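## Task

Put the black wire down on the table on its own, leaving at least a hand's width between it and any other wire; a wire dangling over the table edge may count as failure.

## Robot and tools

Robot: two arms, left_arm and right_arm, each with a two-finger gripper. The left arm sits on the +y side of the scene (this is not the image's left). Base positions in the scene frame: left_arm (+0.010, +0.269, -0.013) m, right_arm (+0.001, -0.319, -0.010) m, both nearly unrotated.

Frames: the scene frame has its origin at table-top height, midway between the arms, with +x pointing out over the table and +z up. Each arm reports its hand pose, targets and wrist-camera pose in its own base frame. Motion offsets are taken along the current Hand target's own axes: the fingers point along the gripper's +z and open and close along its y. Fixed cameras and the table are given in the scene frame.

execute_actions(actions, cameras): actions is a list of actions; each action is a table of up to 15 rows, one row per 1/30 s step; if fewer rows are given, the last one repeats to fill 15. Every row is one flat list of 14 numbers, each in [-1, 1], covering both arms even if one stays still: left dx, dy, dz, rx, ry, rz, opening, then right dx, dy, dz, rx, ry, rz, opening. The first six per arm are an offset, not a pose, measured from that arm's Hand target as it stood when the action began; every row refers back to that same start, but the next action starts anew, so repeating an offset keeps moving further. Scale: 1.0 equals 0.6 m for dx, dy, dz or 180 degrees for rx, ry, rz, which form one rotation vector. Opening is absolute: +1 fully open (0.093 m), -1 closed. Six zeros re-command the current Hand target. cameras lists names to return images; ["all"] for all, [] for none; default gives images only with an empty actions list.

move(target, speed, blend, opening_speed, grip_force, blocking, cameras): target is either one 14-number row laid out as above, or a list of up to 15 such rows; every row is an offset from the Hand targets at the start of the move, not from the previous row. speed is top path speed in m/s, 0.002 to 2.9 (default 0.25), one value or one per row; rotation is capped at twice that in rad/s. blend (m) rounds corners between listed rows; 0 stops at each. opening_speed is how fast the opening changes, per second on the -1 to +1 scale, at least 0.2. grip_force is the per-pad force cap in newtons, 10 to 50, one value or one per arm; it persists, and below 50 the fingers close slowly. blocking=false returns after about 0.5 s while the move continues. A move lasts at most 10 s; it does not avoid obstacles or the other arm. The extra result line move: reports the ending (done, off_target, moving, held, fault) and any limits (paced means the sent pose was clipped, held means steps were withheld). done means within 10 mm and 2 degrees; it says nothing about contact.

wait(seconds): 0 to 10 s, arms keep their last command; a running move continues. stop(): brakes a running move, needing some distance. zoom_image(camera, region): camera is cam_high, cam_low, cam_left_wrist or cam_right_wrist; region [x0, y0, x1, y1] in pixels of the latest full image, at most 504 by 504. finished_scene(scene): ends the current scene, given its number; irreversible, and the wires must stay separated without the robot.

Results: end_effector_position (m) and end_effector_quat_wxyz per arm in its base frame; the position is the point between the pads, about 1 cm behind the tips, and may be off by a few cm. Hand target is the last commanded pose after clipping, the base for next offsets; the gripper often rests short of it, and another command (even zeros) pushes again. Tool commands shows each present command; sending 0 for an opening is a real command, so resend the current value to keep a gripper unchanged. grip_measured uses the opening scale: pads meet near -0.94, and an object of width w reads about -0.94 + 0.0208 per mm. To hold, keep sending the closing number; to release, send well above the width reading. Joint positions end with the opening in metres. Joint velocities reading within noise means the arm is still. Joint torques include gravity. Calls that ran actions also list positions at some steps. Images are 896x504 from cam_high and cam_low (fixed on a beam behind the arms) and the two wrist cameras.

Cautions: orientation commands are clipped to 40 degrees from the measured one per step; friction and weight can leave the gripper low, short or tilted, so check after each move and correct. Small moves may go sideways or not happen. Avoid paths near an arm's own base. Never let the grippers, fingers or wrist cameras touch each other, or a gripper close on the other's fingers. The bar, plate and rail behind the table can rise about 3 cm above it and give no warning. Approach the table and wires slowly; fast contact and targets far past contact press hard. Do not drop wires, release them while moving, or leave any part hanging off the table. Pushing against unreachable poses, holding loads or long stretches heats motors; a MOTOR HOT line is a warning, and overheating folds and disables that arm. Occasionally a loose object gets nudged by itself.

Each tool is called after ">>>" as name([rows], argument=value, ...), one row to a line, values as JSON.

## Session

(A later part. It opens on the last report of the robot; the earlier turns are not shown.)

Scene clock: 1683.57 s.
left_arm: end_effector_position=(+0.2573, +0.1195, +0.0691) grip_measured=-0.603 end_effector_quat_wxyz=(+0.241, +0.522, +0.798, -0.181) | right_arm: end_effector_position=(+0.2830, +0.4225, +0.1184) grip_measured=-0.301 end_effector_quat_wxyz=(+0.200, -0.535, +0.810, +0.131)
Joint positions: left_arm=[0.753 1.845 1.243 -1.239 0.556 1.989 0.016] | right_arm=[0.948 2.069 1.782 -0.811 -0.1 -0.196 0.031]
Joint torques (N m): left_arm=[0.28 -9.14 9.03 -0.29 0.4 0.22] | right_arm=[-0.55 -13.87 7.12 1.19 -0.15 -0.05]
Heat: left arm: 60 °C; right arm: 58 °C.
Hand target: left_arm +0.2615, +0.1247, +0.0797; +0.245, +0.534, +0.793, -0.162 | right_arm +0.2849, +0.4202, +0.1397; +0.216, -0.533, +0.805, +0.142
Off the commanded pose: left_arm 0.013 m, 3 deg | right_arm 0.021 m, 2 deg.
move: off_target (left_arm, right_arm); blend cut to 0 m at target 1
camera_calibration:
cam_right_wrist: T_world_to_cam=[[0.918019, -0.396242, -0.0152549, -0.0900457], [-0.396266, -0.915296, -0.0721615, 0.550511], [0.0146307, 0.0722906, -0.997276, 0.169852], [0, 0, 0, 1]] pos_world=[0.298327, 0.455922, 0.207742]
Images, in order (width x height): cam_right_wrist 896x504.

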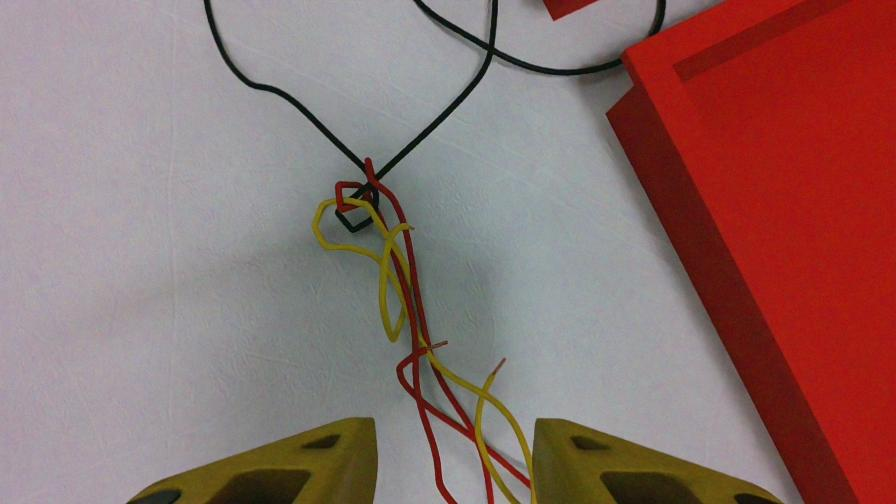

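>>> zoom_image(camera="cam_right_wrist", region=[370, 310, 560, 504])

>>> zoom_image(camera="cam_right_wrist", region=[300, 150, 440, 290])

Scaled by 2.598 from the camera's 896x504 image, which has a finer 1280x720 frame.

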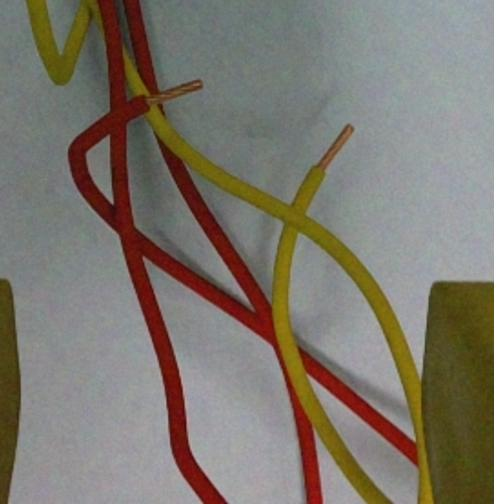

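Scaled by 3.600 from the camera's 896x504 image, which has a finer 1280x720 frame.

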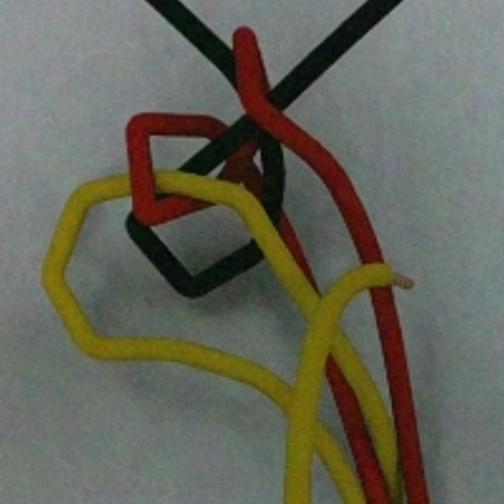

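>>> move(target=[0,0,0,0,0,0,-0.6,0.106,-0.052,-0.061,0,0,0,-0.3], speed=0.2, cameras=["cam_right_wrist"])

Scene clock: 1696.57 s.
left_arm: end_effector_position=(+0.2573, +0.1195, +0.0691) grip_measured=-0.603 end_effector_quat_wxyz=(+0.241, +0.522, +0.798, -0.181) | right_arm: end_effector_position=(+0.2834, +0.3380, +0.1220) grip_measured=-0.301 end_effector_quat_wxyz=(+0.190, -0.533, +0.814, +0.130)
Joint positions: left_arm=[0.753 1.845 1.243 -1.239 0.556 1.989 0.016] | right_arm=[0.812 1.831 1.475 -0.777 -0.161 -0.311 0.031]
Joint torques (N m): left_arm=[0.29 -9.31 9.28 -0.27 0.44 0.16] | right_arm=[-0.47 -11.75 6.23 1.39 -0.27 0.03]
Heat: left arm: 61 °C; right arm: 60 °C.
Hand target: left_arm +0.2615, +0.1247, +0.0797; +0.245, +0.534, +0.793, -0.162 | right_arm +0.2850, +0.3405, +0.1396; +0.216, -0.533, +0.805, +0.142
Off the commanded pose: left_arm 0.013 m, 3 deg | right_arm 0.018 m, 3 deg.
move: off_target (left_arm, right_arm)
camera_calibration:
cam_right_wrist: T_world_to_cam=[[0.915044, -0.402543, -0.0255483, -0.119545], [-0.40335, -0.913434, -0.0542928, 0.472779], [-0.00148145, 0.0599852, -0.998198, 0.188414], [0, 0, 0, 1]] pos_world=[0.300364, 0.372428, 0.210688]
Images, in order (width x height): cam_right_wrist 896x504.

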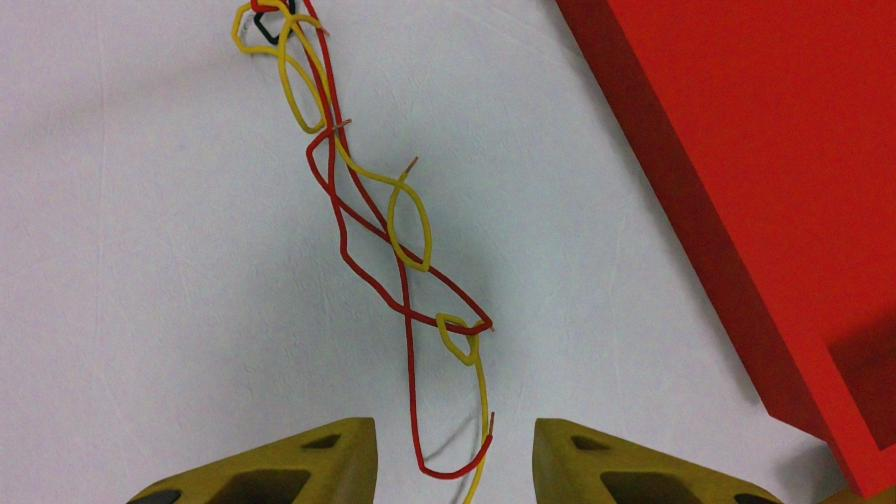

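>>> zoom_image(camera="cam_right_wrist", region=[230, 0, 400, 170])

>>> zoom_image(camera="cam_right_wrist", region=[300, 100, 540, 340])

>>> zoom_image(camera="cam_right_wrist", region=[380, 290, 540, 450])

Scaled by 2.965 from the camera's 896x504 image, which has a finer 1280x720 frame.

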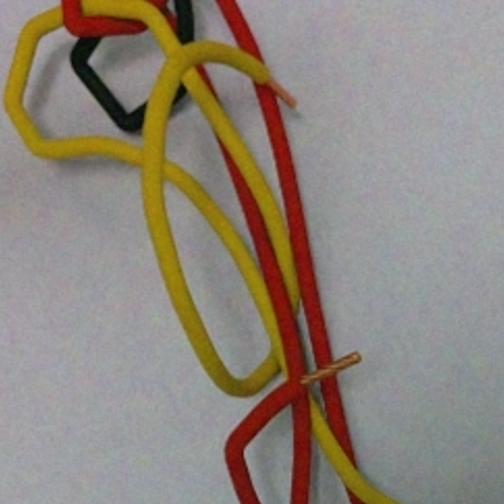

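Scaled by 2.100 from the camera's 896x504 image, which has a finer 1280x720 frame.

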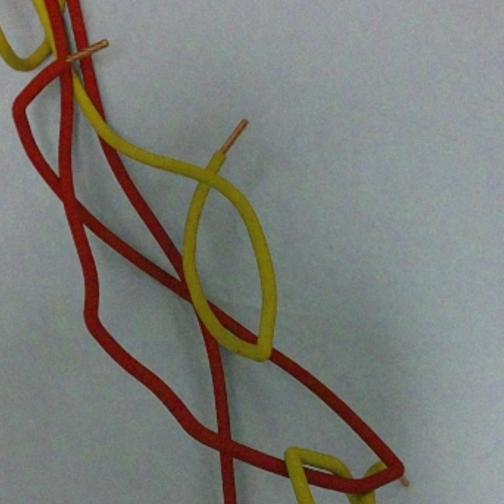

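Scaled by 3.150 from the camera's 896x504 image, which has a finer 1280x720 frame.

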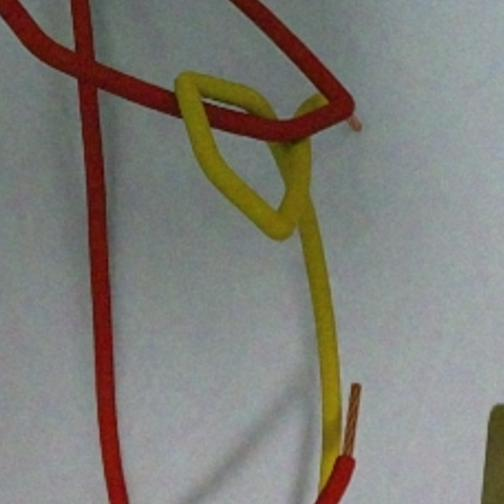

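>>> move(target=[-0.513,-0.2463,0.2663,0.1068,0.0882,0.2158,-0.6,0.294,-0.0875,-0.2847,0,0,0,-0.3], speed=0.25, cameras=["cam_left_wrist", "cam_high"])

Scene clock: 1776.37 s.
left_arm: end_effector_position=(+0.2476, -0.2473, +0.1146) grip_measured=-0.603 end_effector_quat_wxyz=(+0.080, +0.818, +0.555, -0.130) | right_arm: end_effector_position=(+0.2376, +0.0998, +0.1868) grip_measured=-0.301 end_effector_quat_wxyz=(+0.196, -0.531, +0.812, +0.144)
Joint positions: left_arm=[-0.642 1.796 1.47 -1.176 0.299 1.297 0.016] | right_arm=[0.121 1.28 1.202 -1.25 -0.432 -0.985 0.031]
Joint torques (N m): left_arm=[0.24 -6.78 10.88 0.49 0.19 -0.15] | right_arm=[-0.49 -4.74 8.64 0.66 -0.44 -0.03]
Heat: left arm: 61 °C; right arm: 65 °C.
Hand target: left_arm +0.2546, -0.2500, +0.1197; +0.085, +0.814, +0.560, -0.125 | right_arm +0.2401, +0.1007, +0.1993; +0.216, -0.533, +0.805, +0.142
Off the commanded pose: left_arm 0.009 m, 1 deg | right_arm 0.013 m, 2 deg.
move: off_target (right_arm)
camera_calibration:
cam_left_wrist: T_world_to_cam=[[-0.922209, 0.385942, 0.0240597, 0.319959], [0.385577, 0.913051, 0.132924, 0.153451], [0.0293331, 0.13186, -0.990834, 0.228762], [0, 0, 0, 1]] pos_world=[0.229191, -0.293758, 0.19857]
Images, in order (width x height): cam_high 896x504, cam_left_wrist 896x504.

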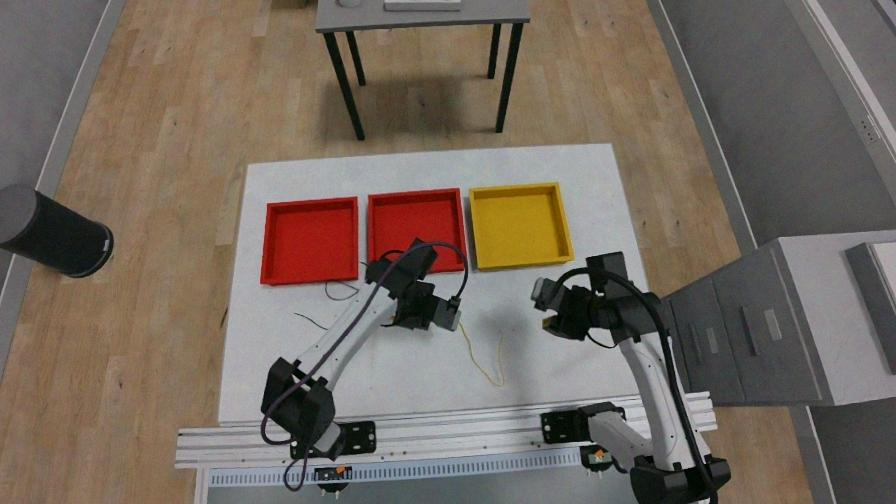

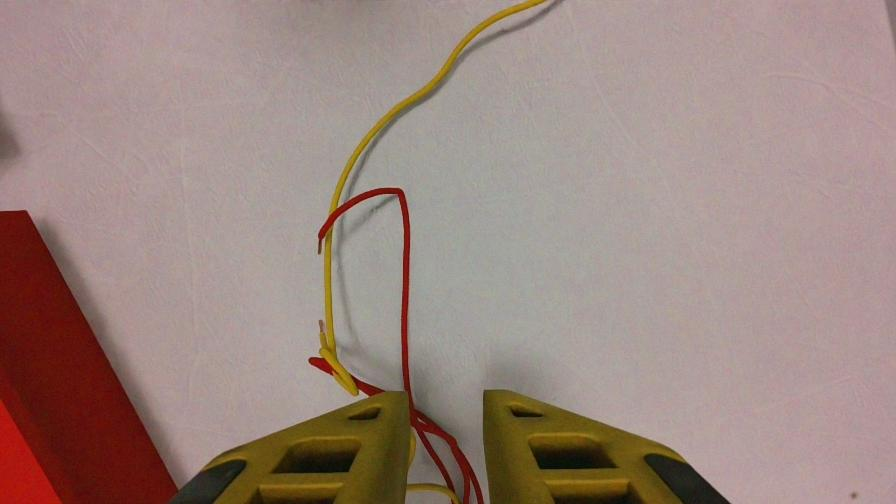

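>>> move(target=[0.0272,0.014,0.1632,0,0,0,-0.6,0,0,0,0,0,0,-0.3], speed=0.12, cameras=["cam_left_wrist"])

Scene clock: 1788.07 s.
left_arm: end_effector_position=(+0.2593, -0.2660, +0.0287) grip_measured=-0.603 end_effector_quat_wxyz=(+0.091, +0.816, +0.556, -0.126) | right_arm: end_effector_position=(+0.2375, +0.0998, +0.1868) grip_measured=-0.301 end_effector_quat_wxyz=(+0.196, -0.531, +0.811, +0.144)
Joint positions: left_arm=[-0.665 1.928 1.288 -0.831 0.297 1.265 0.016] | right_arm=[0.121 1.28 1.202 -1.25 -0.432 -0.985 0.031]
Joint torques (N m): left_arm=[-0.29 -7.46 5.83 0.8 0.19 -0.14] | right_arm=[-0.55 -4.72 8.57 0.71 -0.45 -0.03]
Heat: left arm: 60 °C; right arm: 60 °C.
Hand target: left_arm +0.2574, -0.2658, +0.0215; +0.085, +0.814, +0.560, -0.125 | right_arm +0.2401, +0.1007, +0.1992; +0.216, -0.533, +0.805, +0.142
Off the commanded pose: left_arm 0.008 m, 1 deg | right_arm 0.013 m, 2 deg.
move: off_target (right_arm)
camera_calibration:
cam_left_wrist: T_world_to_cam=[[-0.92545, 0.378859, 0.00285805, 0.339527], [0.376107, 0.917766, 0.127475, 0.181236], [0.0456721, 0.119047, -0.991838, 0.138181], [0, 0, 0, 1]] pos_world=[0.23974, -0.311415, 0.112979]
Images, in order (width x height): cam_left_wrist 896x504.

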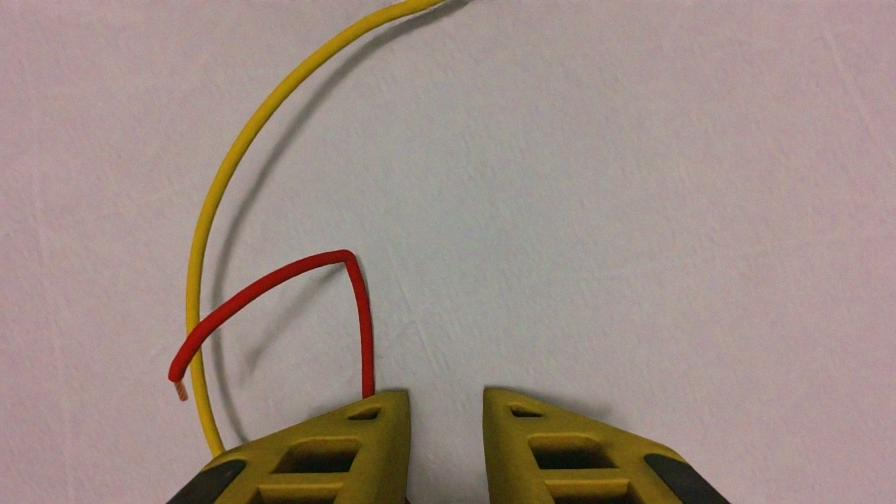

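>>> move([
  [-0.0176,0,-0.0557,0,0,0,-0.6,0,0,0,0,0,0,-0.3],
  [-0.0182,0.03,-0.0555,0,0,0,-0.6,0,0,0,0,0,0,-0.3],
], speed=0.12, blend=[0.005,0], cameras=["cam_left_wrist"])

Scene clock: 1806.07 s.
left_arm: end_effector_position=(+0.2680, -0.2708, +0.0537) grip_measured=-0.603 end_effector_quat_wxyz=(+0.082, +0.815, +0.559, -0.128) | right_arm: end_effector_position=(+0.2375, +0.0998, +0.1868) grip_measured=-0.301 end_effector_quat_wxyz=(+0.196, -0.531, +0.811, +0.144)
Joint positions: left_arm=[-0.662 1.947 1.421 -0.965 0.295 1.265 0.016] | right_arm=[0.121 1.28 1.202 -1.25 -0.432 -0.985 0.031]
Joint torques (N m): left_arm=[0.53 -7.99 9.85 0.54 0.24 -0.02] | right_arm=[-0.49 -4.37 8.73 0.79 -0.41 0]
Heat: left arm: 58 °C; right arm: 55 °C.
Hand target: left_arm +0.2741, -0.2728, +0.0564; +0.085, +0.814, +0.560, -0.125 | right_arm +0.2401, +0.1007, +0.1992; +0.216, -0.533, +0.805, +0.142
Off the commanded pose: left_arm 0.007 m, 1 deg | right_arm 0.013 m, 2 deg.
move: off_target (right_arm)
camera_calibration:
cam_left_wrist: T_world_to_cam=[[-0.926767, 0.375033, 0.0213006, 0.347625], [0.374375, 0.917522, 0.13415, 0.179305], [0.0307671, 0.132301, -0.990732, 0.17061], [0, 0, 0, 1]] pos_world=[0.24979, -0.317459, 0.13757]
Images, in order (width x height): cam_left_wrist 896x504.

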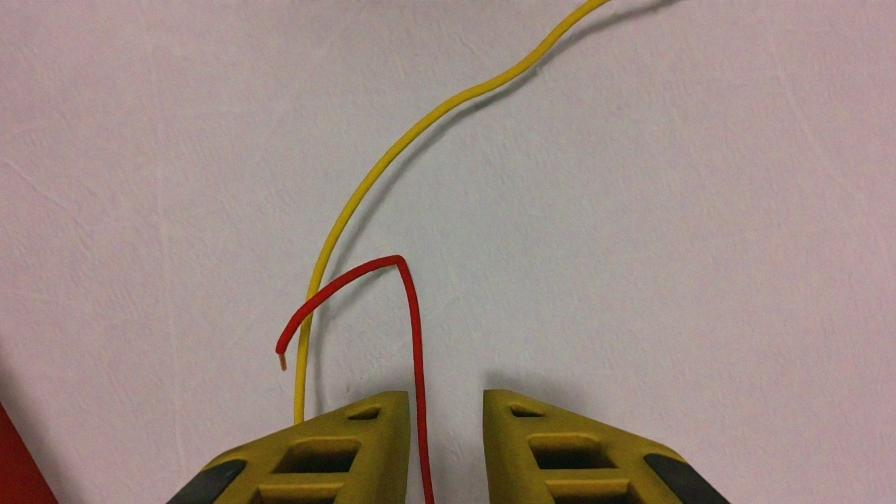

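>>> move(target=[0.0185,-0.0057,0.0642,0,0,0,-0.6,0,0,0,0,0,0,-0.3], speed=0.08, cameras=["cam_left_wrist"])

Scene clock: 1813.53 s.
left_arm: end_effector_position=(+0.2705, -0.2725, +0.0280) grip_measured=-0.603 end_effector_quat_wxyz=(+0.087, +0.815, +0.559, -0.127) | right_arm: end_effector_position=(+0.2375, +0.0998, +0.1868) grip_measured=-0.301 end_effector_quat_wxyz=(+0.196, -0.531, +0.811, +0.144)
Joint positions: left_arm=[-0.661 1.98 1.36 -0.859 0.295 1.265 0.016] | right_arm=[0.121 1.28 1.202 -1.25 -0.432 -0.985 0.031]
Joint torques (N m): left_arm=[-0.03 -7.45 5.08 1.06 0.25 -0.12] | right_arm=[-0.53 -4.62 8.65 0.73 -0.44 0]
Heat: left arm: 58 °C; right arm: 54 °C.
Hand target: left_arm +0.2706, -0.2723, +0.0164; +0.085, +0.814, +0.560, -0.125 | right_arm +0.2401, +0.1007, +0.1992; +0.216, -0.533, +0.805, +0.142
Off the commanded pose: left_arm 0.012 m, 0 deg | right_arm 0.013 m, 2 deg.
move: off_target (left_arm, right_arm)
camera_calibration:
cam_left_wrist: T_world_to_cam=[[-0.927198, 0.374431, 0.0103037, 0.351455], [0.372475, 0.91875, 0.130996, 0.184235], [0.0395826, 0.125297, -0.991329, 0.141054], [0, 0, 0, 1]] pos_world=[0.251662, -0.318535, 0.112075]
Images, in order (width x height): cam_left_wrist 896x504.

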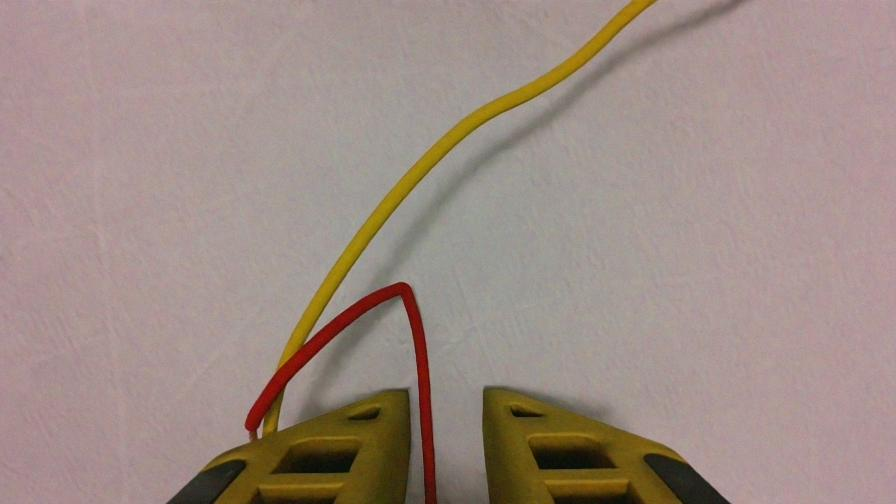

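>>> move([
  [0.0042,0,0.0132,0,0,0,-0.6,0,0,0,0,0,0,-0.3],
  [0.0042,0,0.0132,0,0,0,-1,0,0,0,0,0,0,-0.3],
], speed=0.05, opening_speed=0.5, cameras=["cam_left_wrist"])

Scene clock: 1817.73 s.
left_arm: end_effector_position=(+0.2750, -0.2745, +0.0272) grip_measured=-0.978 end_effector_quat_wxyz=(+0.098, +0.814, +0.559, -0.123) | right_arm: end_effector_position=(+0.2375, +0.0998, +0.1868) grip_measured=-0.301 end_effector_quat_wxyz=(+0.196, -0.531, +0.811, +0.144)
Joint positions: left_arm=[-0.658 1.98 1.354 -0.831 0.295 1.265 0] | right_arm=[0.121 1.28 1.202 -1.25 -0.432 -0.985 0.031]
Joint torques (N m): left_arm=[-0.17 -6.6 3.84 1.09 0.23 -0.09] | right_arm=[-0.46 -4.7 8.8 0.69 -0.52 -0.03]
Heat: left arm: 58 °C; right arm: 53 °C.
Hand target: left_arm +0.2706, -0.2723, +0.0081; +0.085, +0.814, +0.560, -0.125 | right_arm +0.2401, +0.1007, +0.1992; +0.216, -0.533, +0.805, +0.142
Off the commanded pose: left_arm 0.020 m, 1 deg | right_arm 0.013 m, 2 deg.
move: off_target (left_arm, right_arm); target 2's new opening was sent with left_arm's hand 0.019 m and 0 deg from that target
camera_calibration:
cam_left_wrist: T_world_to_cam=[[-0.928307, 0.371651, -0.0109978, 0.356505], [0.36748, 0.921587, 0.125046, 0.18685], [0.0566091, 0.11204, -0.99209, 0.132072], [0, 0, 0, 1]] pos_world=[0.254806, -0.319491, 0.111584]
Images, in order (width x height): cam_left_wrist 896x504.

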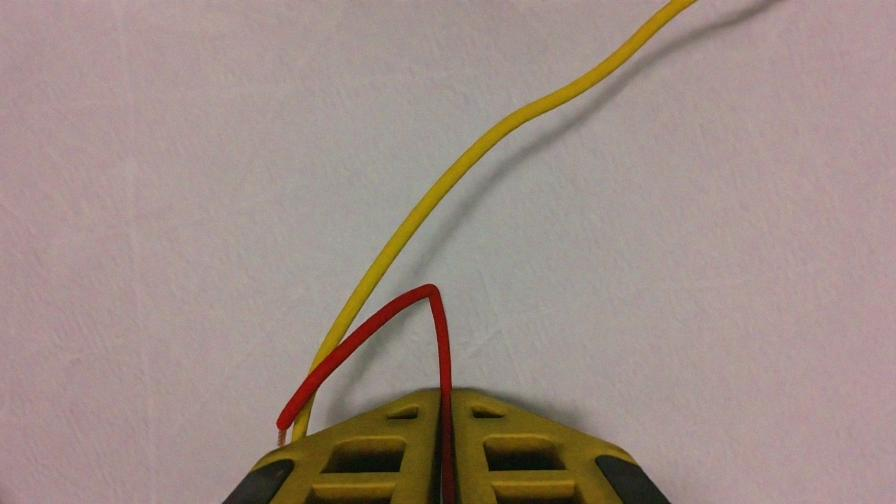

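>>> move([
  [0.0077,-0.0172,-0.1457,0,0,0,-1,0,0,0,0,0,0,-0.3],
  [0.2028,-0.0787,-0.3382,-0.0534,-0.0441,-0.1079,-1,0,0,0,0,0,0,-0.3],
  [0.4493,-0.1465,-0.302,-0.1068,-0.0882,-0.2158,-1,0,0,0,0,0,0,-0.3],
], speed=0.12, blend=[0.03,0.04,0], cameras=["cam_left_wrist", "cam_high"])

Scene clock: 1847.07 s.
left_arm: end_effector_position=(+0.3004, +0.0530, +0.1039) grip_measured=-0.979 end_effector_quat_wxyz=(+0.238, +0.530, +0.799, -0.154) | right_arm: end_effector_position=(+0.2375, +0.0998, +0.1868) grip_measured=-0.301 end_effector_quat_wxyz=(+0.196, -0.531, +0.811, +0.144)
Joint positions: left_arm=[0.479 1.703 1.238 -1.151 0.574 1.664 0] | right_arm=[0.121 1.28 1.202 -1.25 -0.432 -0.985 0.031]
Joint torques (N m): left_arm=[0.34 -6 5.89 0.43 0.62 0.18] | right_arm=[-0.58 -4.46 8.65 0.73 -0.46 -0.07]
Heat: left arm: 55 °C; right arm: 51 °C.
Hand target: left_arm +0.3002, +0.0500, +0.1003; +0.246, +0.534, +0.793, -0.162 | right_arm +0.2401, +0.1007, +0.1992; +0.216, -0.533, +0.805, +0.142
Off the commanded pose: left_arm 0.005 m, 1 deg | right_arm 0.013 m, 2 deg.
move: off_target (right_arm)
camera_calibration:
cam_left_wrist: T_world_to_cam=[[-0.927548, -0.373703, -0.000263325, 0.297353], [-0.370281, 0.91915, -0.134373, 0.114791], [0.0504577, -0.12454, -0.990931, 0.184213], [0, 0, 0, 1]] pos_world=[0.309019, 0.0285531, 0.198045]
Images, in order (width x height): cam_high 896x504, cam_left_wrist 896x504.

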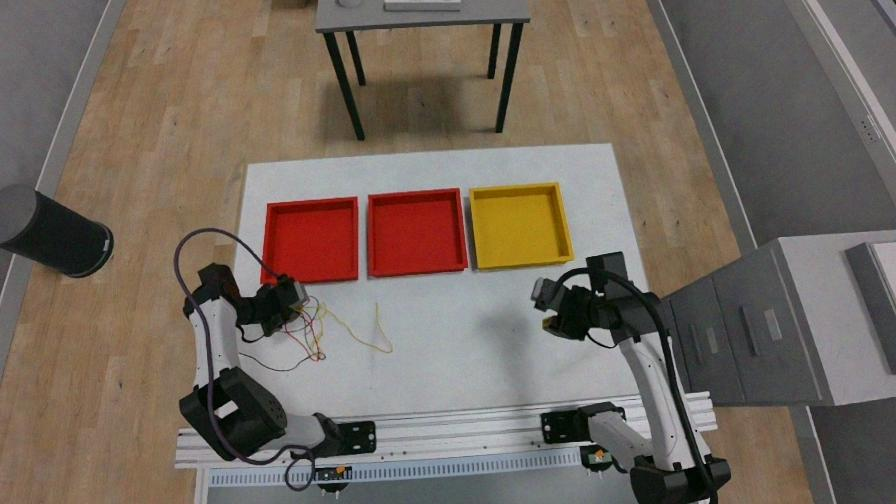

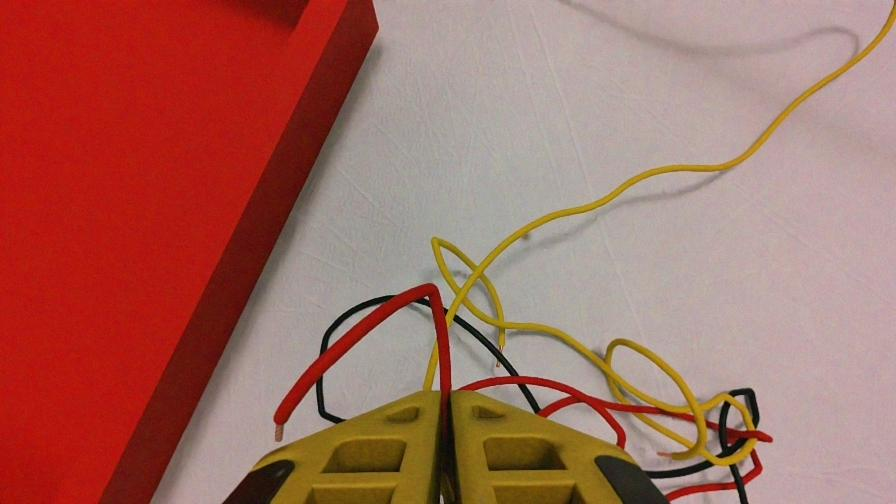

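>>> zoom_image(camera="cam_left_wrist", region=[560, 320, 800, 504])

>>> zoom_image(camera="cam_high", region=[230, 270, 400, 380])

Scaled by 2.100 from the camera's 896x504 image, which has a finer 1280x720 frame.

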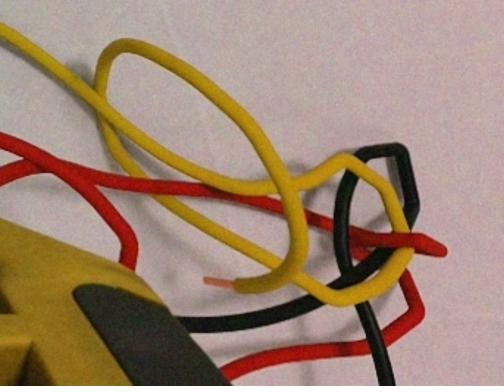

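Scaled by 2.965 from the camera's 896x504 image, which has a finer 1280x720 frame.

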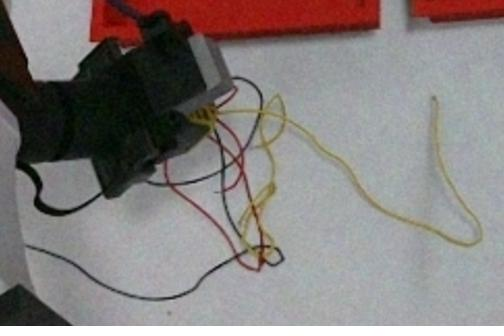

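>>> move([
  [0.0663,0.0057,0.086,0,0,0,-1,0,0,0,0,0,0,-0.3],
  [0.0663,0.0057,0.086,0,0,0,-0.5,0,0,0,0,0,0,-0.3],
  [0.0663,0.0057,-0.1,0,0,0,-0.5,0,0,0,0,0,0,-0.3],
], speed=0.15, opening_speed=0.8, cameras=["cam_left_wrist", "cam_high"])

Scene clock: 1866.97 s.
left_arm: end_effector_position=(+0.2748, +0.1088, +0.1178) grip_measured=-0.503 end_effector_quat_wxyz=(+0.241, +0.522, +0.798, -0.178) | right_arm: end_effector_position=(+0.2375, +0.0998, +0.1868) grip_measured=-0.301 end_effector_quat_wxyz=(+0.196, -0.531, +0.811, +0.144)
Joint positions: left_arm=[0.69 1.804 1.395 -1.388 0.571 1.915 0.021] | right_arm=[0.121 1.28 1.202 -1.25 -0.432 -0.985 0.031]
Joint torques (N m): left_arm=[0.29 -8.5 9.85 -0.18 0.42 0.21] | right_arm=[-0.55 -5.12 8.75 0.68 -0.42 -0.07]
Heat: left arm: 55 °C; right arm: 51 °C.
Hand target: left_arm +0.2781, +0.1129, +0.1276; +0.246, +0.534, +0.793, -0.162 | right_arm +0.2401, +0.1007, +0.1992; +0.216, -0.533, +0.805, +0.142
Off the commanded pose: left_arm 0.011 m, 2 deg | right_arm 0.013 m, 2 deg.
move: off_target (left_arm, right_arm)
camera_calibration:
cam_left_wrist: T_world_to_cam=[[-0.926659, -0.373932, 0.0384314, 0.289734], [-0.37488, 0.911763, -0.167791, 0.0619327], [0.0277022, -0.169892, -0.985073, 0.216806], [0, 0, 0, 1]] pos_world=[0.285696, 0.0887066, 0.212826]
Images, in order (width x height): cam_high 896x504, cam_left_wrist 896x504.

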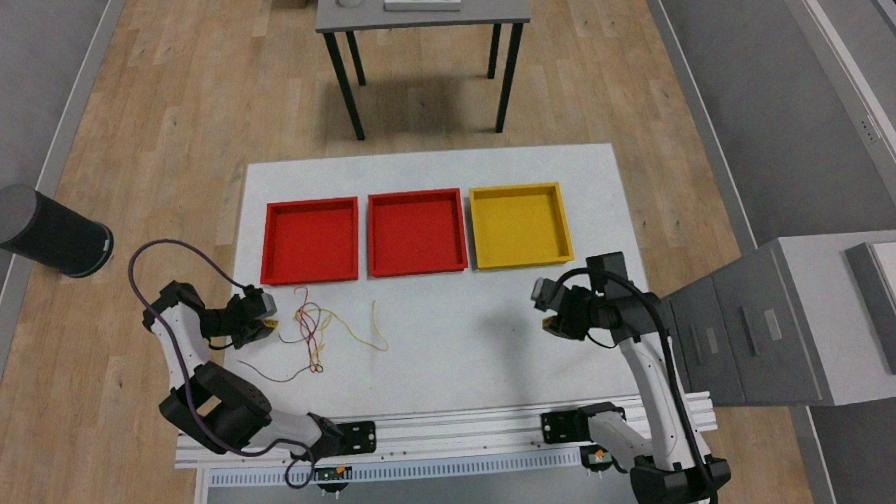

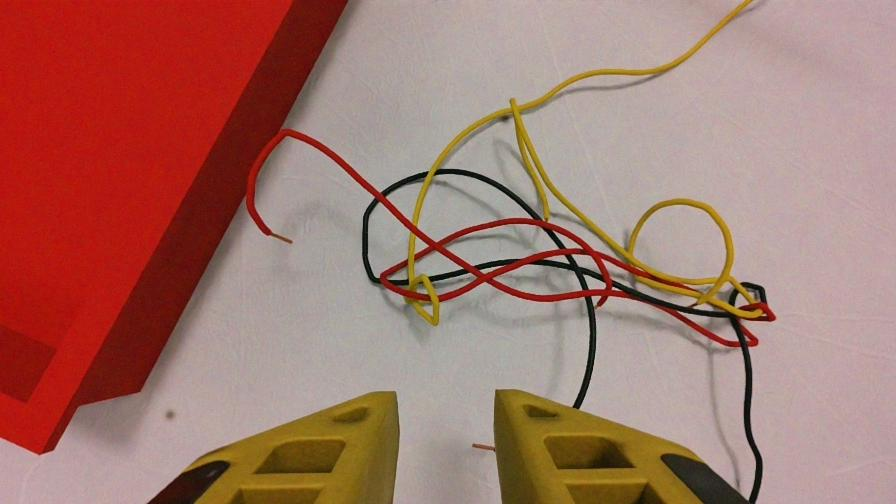

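>>> zoom_image(camera="cam_left_wrist", region=[620, 180, 800, 380])

>>> zoom_image(camera="cam_left_wrist", region=[690, 260, 800, 370])

>>> zoom_image(camera="cam_left_wrist", region=[350, 80, 650, 340])

Scaled by 2.520 from the camera's 896x504 image, which has a finer 1280x720 frame.

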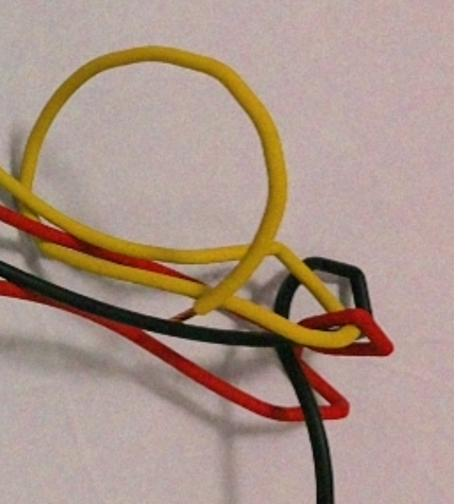

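Scaled by 4.582 from the camera's 896x504 image, which has a finer 1280x720 frame.

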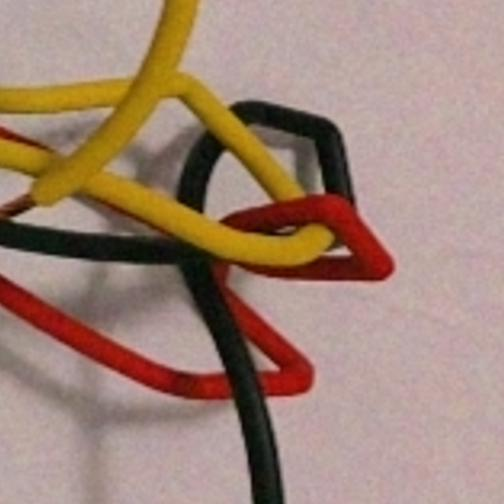

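Scaled by 1.680 from the camera's 896x504 image, which has a finer 1280x720 frame.

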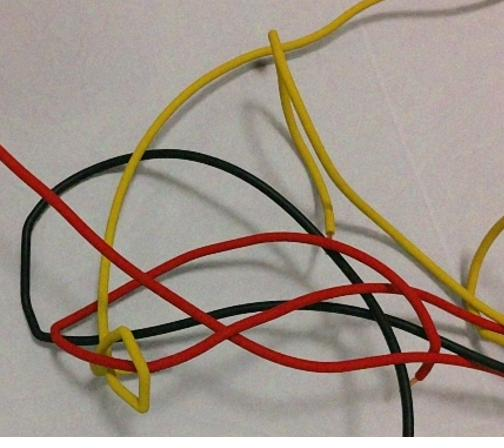

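>>> move(target=[-0.0357,0.0415,0.141,0,0,0,-0.5,0.159,-0.078,-0.092,0,0,0,-0.3], speed=0.15, cameras=["cam_left_wrist"])

Scene clock: 1916.27 s.
left_arm: end_effector_position=(+0.3264, +0.0660, +0.0733) grip_measured=-0.503 end_effector_quat_wxyz=(+0.240, +0.541, +0.792, -0.152) | right_arm: end_effector_position=(+0.2348, -0.0180, +0.1930) grip_measured=-0.301 end_effector_quat_wxyz=(+0.205, -0.533, +0.809, +0.142)
Joint positions: left_arm=[0.478 1.841 1.281 -1.056 0.574 1.689 0.021] | right_arm=[-0.429 1.411 1.331 -1.518 -0.504 -1.601 0.031]
Joint torques (N m): left_arm=[0.24 -7.35 5.74 0.36 0.63 -0.16] | right_arm=[-0.32 -2.92 8.47 0.17 -0.55 -0.09]
Heat: left arm: 60 °C; right arm: 52 °C.
Hand target: left_arm +0.3260, +0.0620, +0.0698; +0.245, +0.534, +0.793, -0.162 | right_arm +0.2401, -0.0190, +0.1994; +0.216, -0.533, +0.805, +0.142
Off the commanded pose: left_arm 0.005 m, 2 deg | right_arm 0.008 m, 1 deg.
move: done
camera_calibration:
cam_left_wrist: T_world_to_cam=[[-0.935552, -0.35294, -0.0132533, 0.328472], [-0.348123, 0.927818, -0.134032, 0.100488], [0.0596017, -0.12078, -0.990888, 0.151002], [0, 0, 0, 1]] pos_world=[0.333285, 0.040934, 0.167448]
Images, in order (width x height): cam_left_wrist 896x504.

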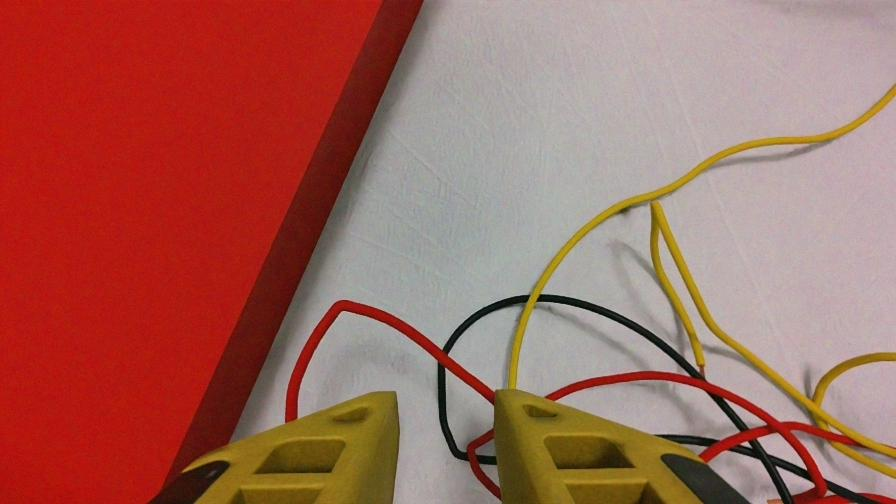

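>>> move(target=[0.0567,0.0032,0.063,0,0,0,-0.7,0,0,0,0,0,0,-0.3], speed=0.08, cameras=["cam_left_wrist"])

Scene clock: 1925.43 s.
left_arm: end_effector_position=(+0.3233, +0.0643, +0.0325) grip_measured=-0.697 end_effector_quat_wxyz=(+0.245, +0.527, +0.795, -0.173) | right_arm: end_effector_position=(+0.2348, -0.0179, +0.1930) grip_measured=-0.301 end_effector_quat_wxyz=(+0.205, -0.533, +0.808, +0.143)
Joint positions: left_arm=[0.491 1.918 1.194 -0.931 0.605 1.689 0.012] | right_arm=[-0.429 1.411 1.331 -1.518 -0.504 -1.602 0.031]
Joint torques (N m): left_arm=[0.57 -5.98 4.6 0.8 0.32 0.14] | right_arm=[-0.68 -2.89 8.39 0.18 -0.59 -0.01]
Heat: left arm: 58 °C; right arm: 52 °C.
Hand target: left_arm +0.3255, +0.0691, +0.0194; +0.246, +0.534, +0.793, -0.162 | right_arm +0.2401, -0.0190, +0.1994; +0.216, -0.533, +0.805, +0.142
Off the commanded pose: left_arm 0.014 m, 2 deg | right_arm 0.008 m, 1 deg.
move: off_target (left_arm)
camera_calibration:
cam_left_wrist: T_world_to_cam=[[-0.929806, -0.367388, 0.0220759, 0.32231], [-0.365658, 0.91527, -0.169044, 0.103225], [0.0418991, -0.16525, -0.985361, 0.118938], [0, 0, 0, 1]] pos_world=[0.332447, 0.0435888, 0.127531]
Images, in order (width x height): cam_left_wrist 896x504.

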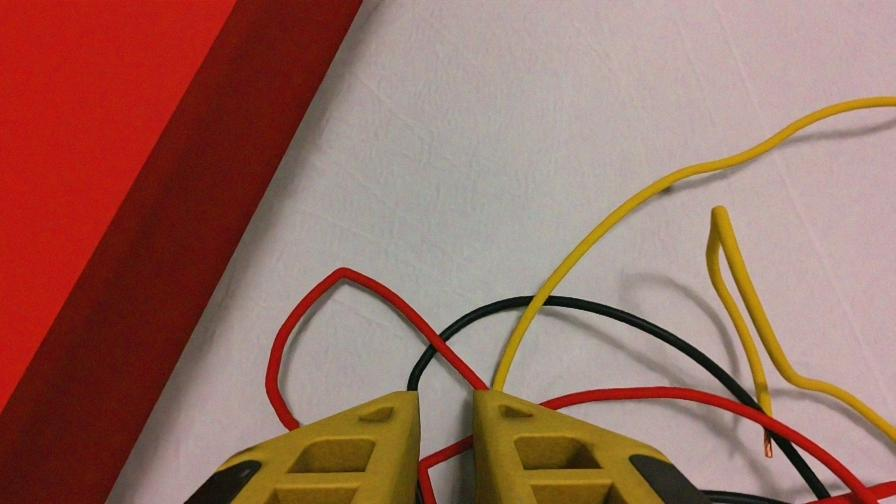

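>>> move([
  [-0.0131,0,-0.0193,0,0,0,-0.7,0,0,0,0,0,0,-0.3],
  [-0.02,0.0082,-0.0145,0,0,0,-0.7,0,0,0,0,0,0,-0.3],
  [0.0025,0.0082,0.0187,0,0,0,-0.7,0,0,0,0,0,0,-0.3],
], speed=0.08, cameras=["cam_left_wrist"])

Scene clock: 1938.43 s.
left_arm: end_effector_position=(+0.3278, +0.0614, +0.0302) grip_measured=-0.697 end_effector_quat_wxyz=(+0.257, +0.526, +0.791, -0.178) | right_arm: end_effector_position=(+0.2348, -0.0179, +0.1930) grip_measured=-0.301 end_effector_quat_wxyz=(+0.205, -0.533, +0.808, +0.143)
Joint positions: left_arm=[0.488 1.934 1.194 -0.912 0.631 1.688 0.012] | right_arm=[-0.429 1.411 1.331 -1.518 -0.504 -1.602 0.031]
Joint torques (N m): left_arm=[-0.43 -4.85 4.48 1.02 0.12 -0.03] | right_arm=[-0.4 -3.17 8.66 0.13 -0.55 -0.07]
Heat: left arm: 56 °C; right arm: 52 °C.
Hand target: left_arm +0.3319, +0.0663, +0.0093; +0.245, +0.534, +0.793, -0.162 | right_arm +0.2401, -0.0190, +0.1994; +0.216, -0.533, +0.805, +0.142
Off the commanded pose: left_arm 0.022 m, 2 deg | right_arm 0.008 m, 1 deg.
move: off_target (left_arm)
camera_calibration:
cam_left_wrist: T_world_to_cam=[[-0.930466, -0.366049, 0.0155111, 0.325868], [-0.361938, 0.911797, -0.193974, 0.106848], [0.0568611, -0.1861, -0.980884, 0.112299], [0, 0, 0, 1]] pos_world=[0.335496, 0.0427591, 0.125824]
Images, in order (width x height): cam_left_wrist 896x504.

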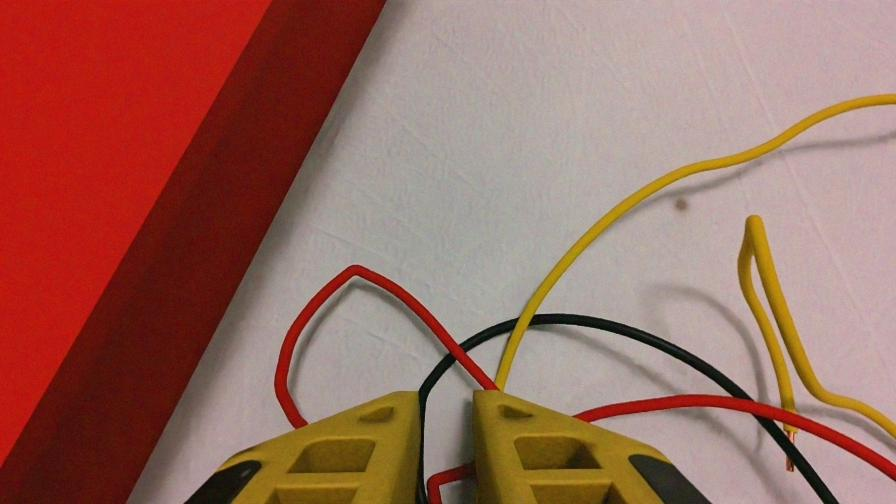

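>>> move(target=[0,0,0,0,0,0,-1,0,0,0,0,0,0,-0.3], opening_speed=0.5, cameras=["cam_left_wrist"])

Scene clock: 1941.73 s.
left_arm: end_effector_position=(+0.3308, +0.0623, +0.0300) grip_measured=-0.982 end_effector_quat_wxyz=(+0.262, +0.528, +0.789, -0.173) | right_arm: end_effector_position=(+0.2348, -0.0179, +0.1930) grip_measured=-0.301 end_effector_quat_wxyz=(+0.205, -0.533, +0.808, +0.143)
Joint positions: left_arm=[0.488 1.935 1.194 -0.896 0.636 1.688 0] | right_arm=[-0.429 1.411 1.331 -1.518 -0.504 -1.602 0.031]
Joint torques (N m): left_arm=[-0.36 -4.92 4.51 0.9 0.12 -0.14] | right_arm=[-0.38 -2.89 8.54 0.15 -0.56 -0.08]
Heat: left arm: 56 °C; right arm: 52 °C.
Hand target: left_arm +0.3319, +0.0663, +0.0093; +0.245, +0.534, +0.793, -0.162 | right_arm +0.2401, -0.0190, +0.1994; +0.216, -0.533, +0.805, +0.142
Off the commanded pose: left_arm 0.021 m, 2 deg | right_arm 0.008 m, 1 deg.
move: off_target (left_arm)
camera_calibration:
cam_left_wrist: T_world_to_cam=[[-0.930467, -0.366372, 0.00133802, 0.329513], [-0.35942, 0.912091, -0.197247, 0.106452], [0.0710454, -0.184013, -0.980353, 0.107175], [0, 0, 0, 1]] pos_world=[0.337248, 0.0433521, 0.125626]
Images, in order (width x height): cam_left_wrist 896x504.

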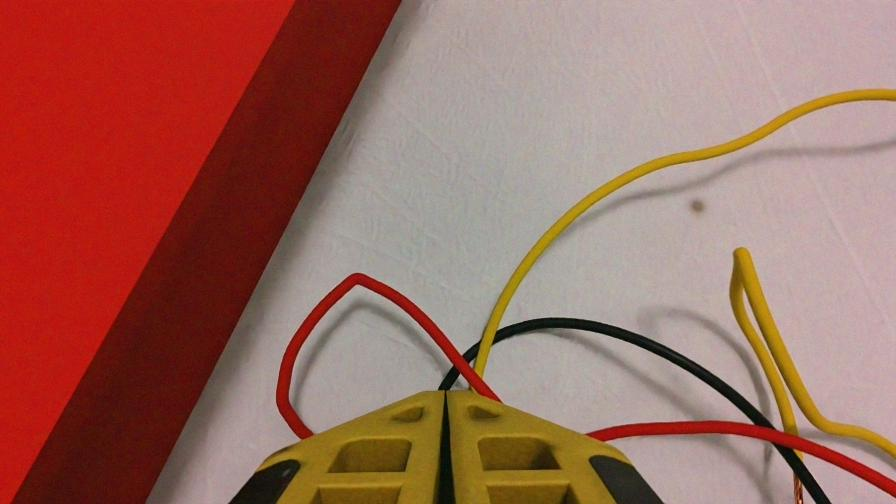

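>>> move([
  [-0.076,-0.006,-0.0815,0,0,0,-1,0,0,0,0,0,0,-0.3],
  [-0.5725,-0.3257,0.2547,0,0,0,-1,0,0,0,0,0,0,-0.3],
], speed=0.12, blend=[0.02,0], cameras=["cam_left_wrist", "cam_high"])

>>> zoom_image(camera="cam_high", region=[300, 260, 520, 390])

Scene clock: 1954.13 s.
left_arm: end_effector_position=(+0.2799, -0.3412, +0.0658) grip_measured=-0.982 end_effector_quat_wxyz=(+0.228, +0.541, +0.794, -0.162) | right_arm: end_effector_position=(+0.2348, -0.0179, +0.1930) grip_measured=-0.301 end_effector_quat_wxyz=(+0.205, -0.533, +0.808, +0.143)
Joint positions: left_arm=[-0.801 1.828 1.193 -0.41 0.217 0.336 0] | right_arm=[-0.429 1.411 1.331 -1.518 -0.504 -1.602 0.031]
Joint torques (N m): left_arm=[0.23 -7.53 11.6 1.66 0.08 -0.15] | right_arm=[-0.47 -3.07 8.47 0.23 -0.52 -0.07]
Heat: left arm: 55 °C; right arm: 52 °C.
Hand target: left_arm +0.2905, -0.3502, +0.0749; +0.245, +0.534, +0.793, -0.162 | right_arm +0.2401, -0.0190, +0.1994; +0.216, -0.533, +0.805, +0.142
Off the commanded pose: left_arm 0.017 m, 2 deg | right_arm 0.008 m, 1 deg.
move: off_target (left_arm)
camera_calibration:
cam_left_wrist: T_world_to_cam=[[-0.937724, -0.346987, 0.0165191, 0.141864], [-0.346237, 0.929725, -0.125425, 0.46073], [0.0281626, -0.123334, -0.991966, 0.105144], [0, 0, 0, 1]] pos_world=[0.28959, -0.366159, 0.159743]
Images, in order (width x height): cam_high 896x504, cam_left_wrist 896x504.

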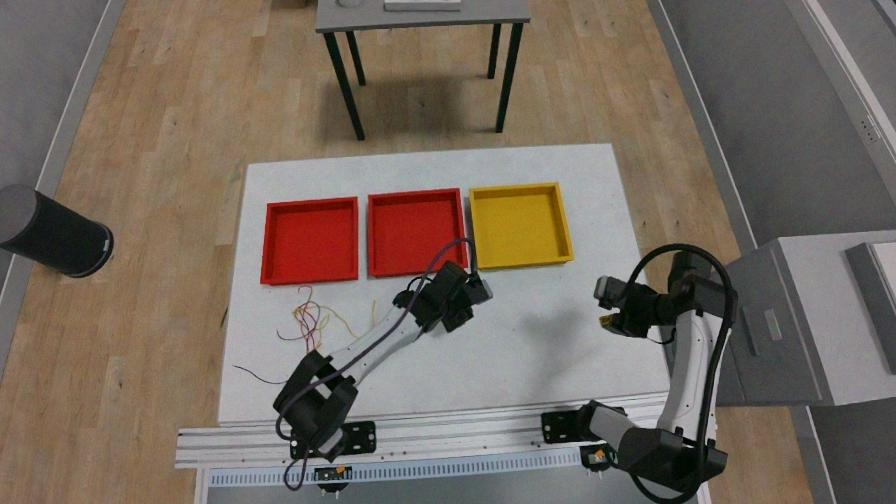

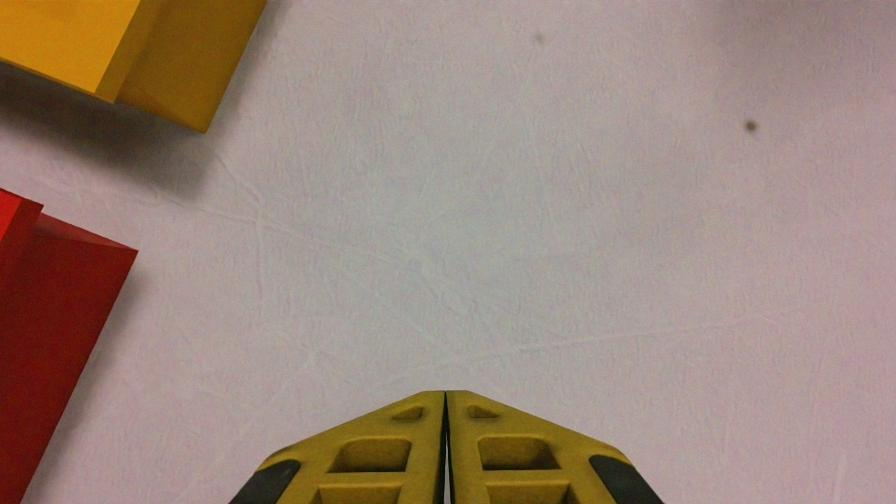

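Scaled by 2.291 from the camera's 896x504 image, which has a finer 1280x720 frame.

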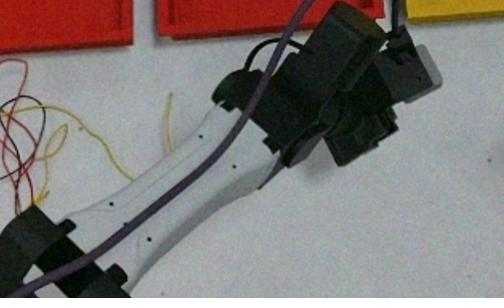

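>>> move(target=[0.5075,0.176,-0.3952,-0.2002,0.0654,-0.39,-0.2,0,0,0,0,0,0,-0.3], speed=0.25, cameras=["cam_left_wrist"])

Scene clock: 1992.93 s.
left_arm: end_effector_position=(+0.2370, +0.0424, +0.0917) grip_measured=-0.203 end_effector_quat_wxyz=(+0.166, -0.098, +0.981, +0.010) | right_arm: end_effector_position=(+0.2348, -0.0179, +0.1930) grip_measured=-0.301 end_effector_quat_wxyz=(+0.205, -0.533, +0.808, +0.143)
Joint positions: left_arm=[0.181 1.147 0.774 -0.864 0.006 -0.02 0.035] | right_arm=[-0.429 1.411 1.331 -1.518 -0.504 -1.602 0.031]
Joint torques (N m): left_arm=[0.58 -2.54 10.65 1.18 -0.03 0.17] | right_arm=[-0.24 -2.82 8.7 0.15 -0.61 -0.04]
Heat: left arm: 63 °C; right arm: 52 °C.
Hand target: left_arm +0.2427, +0.0463, +0.1005; +0.177, -0.094, +0.980, +0.018 | right_arm +0.2401, -0.0190, +0.1994; +0.216, -0.533, +0.805, +0.142
Off the commanded pose: left_arm 0.011 m, 2 deg | right_arm 0.008 m, 1 deg.
move: off_target (left_arm)
camera_calibration:
cam_left_wrist: T_world_to_cam=[[0.180879, -0.983252, 0.0223118, -0.00435535], [-0.978363, -0.17757, 0.106184, 0.268016], [-0.100443, -0.0410355, -0.994096, 0.20657], [0, 0, 0, 1]] pos_world=[0.283754, 0.051786, 0.176988]
Images, in order (width x height): cam_left_wrist 896x504.

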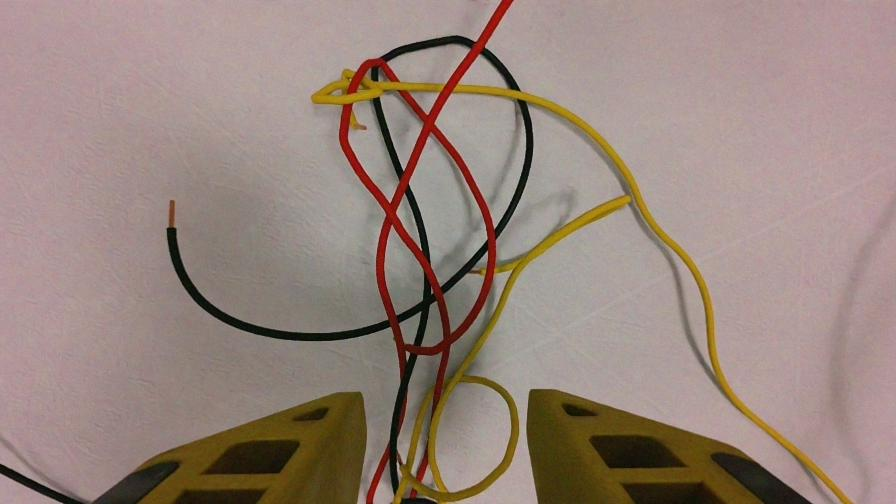

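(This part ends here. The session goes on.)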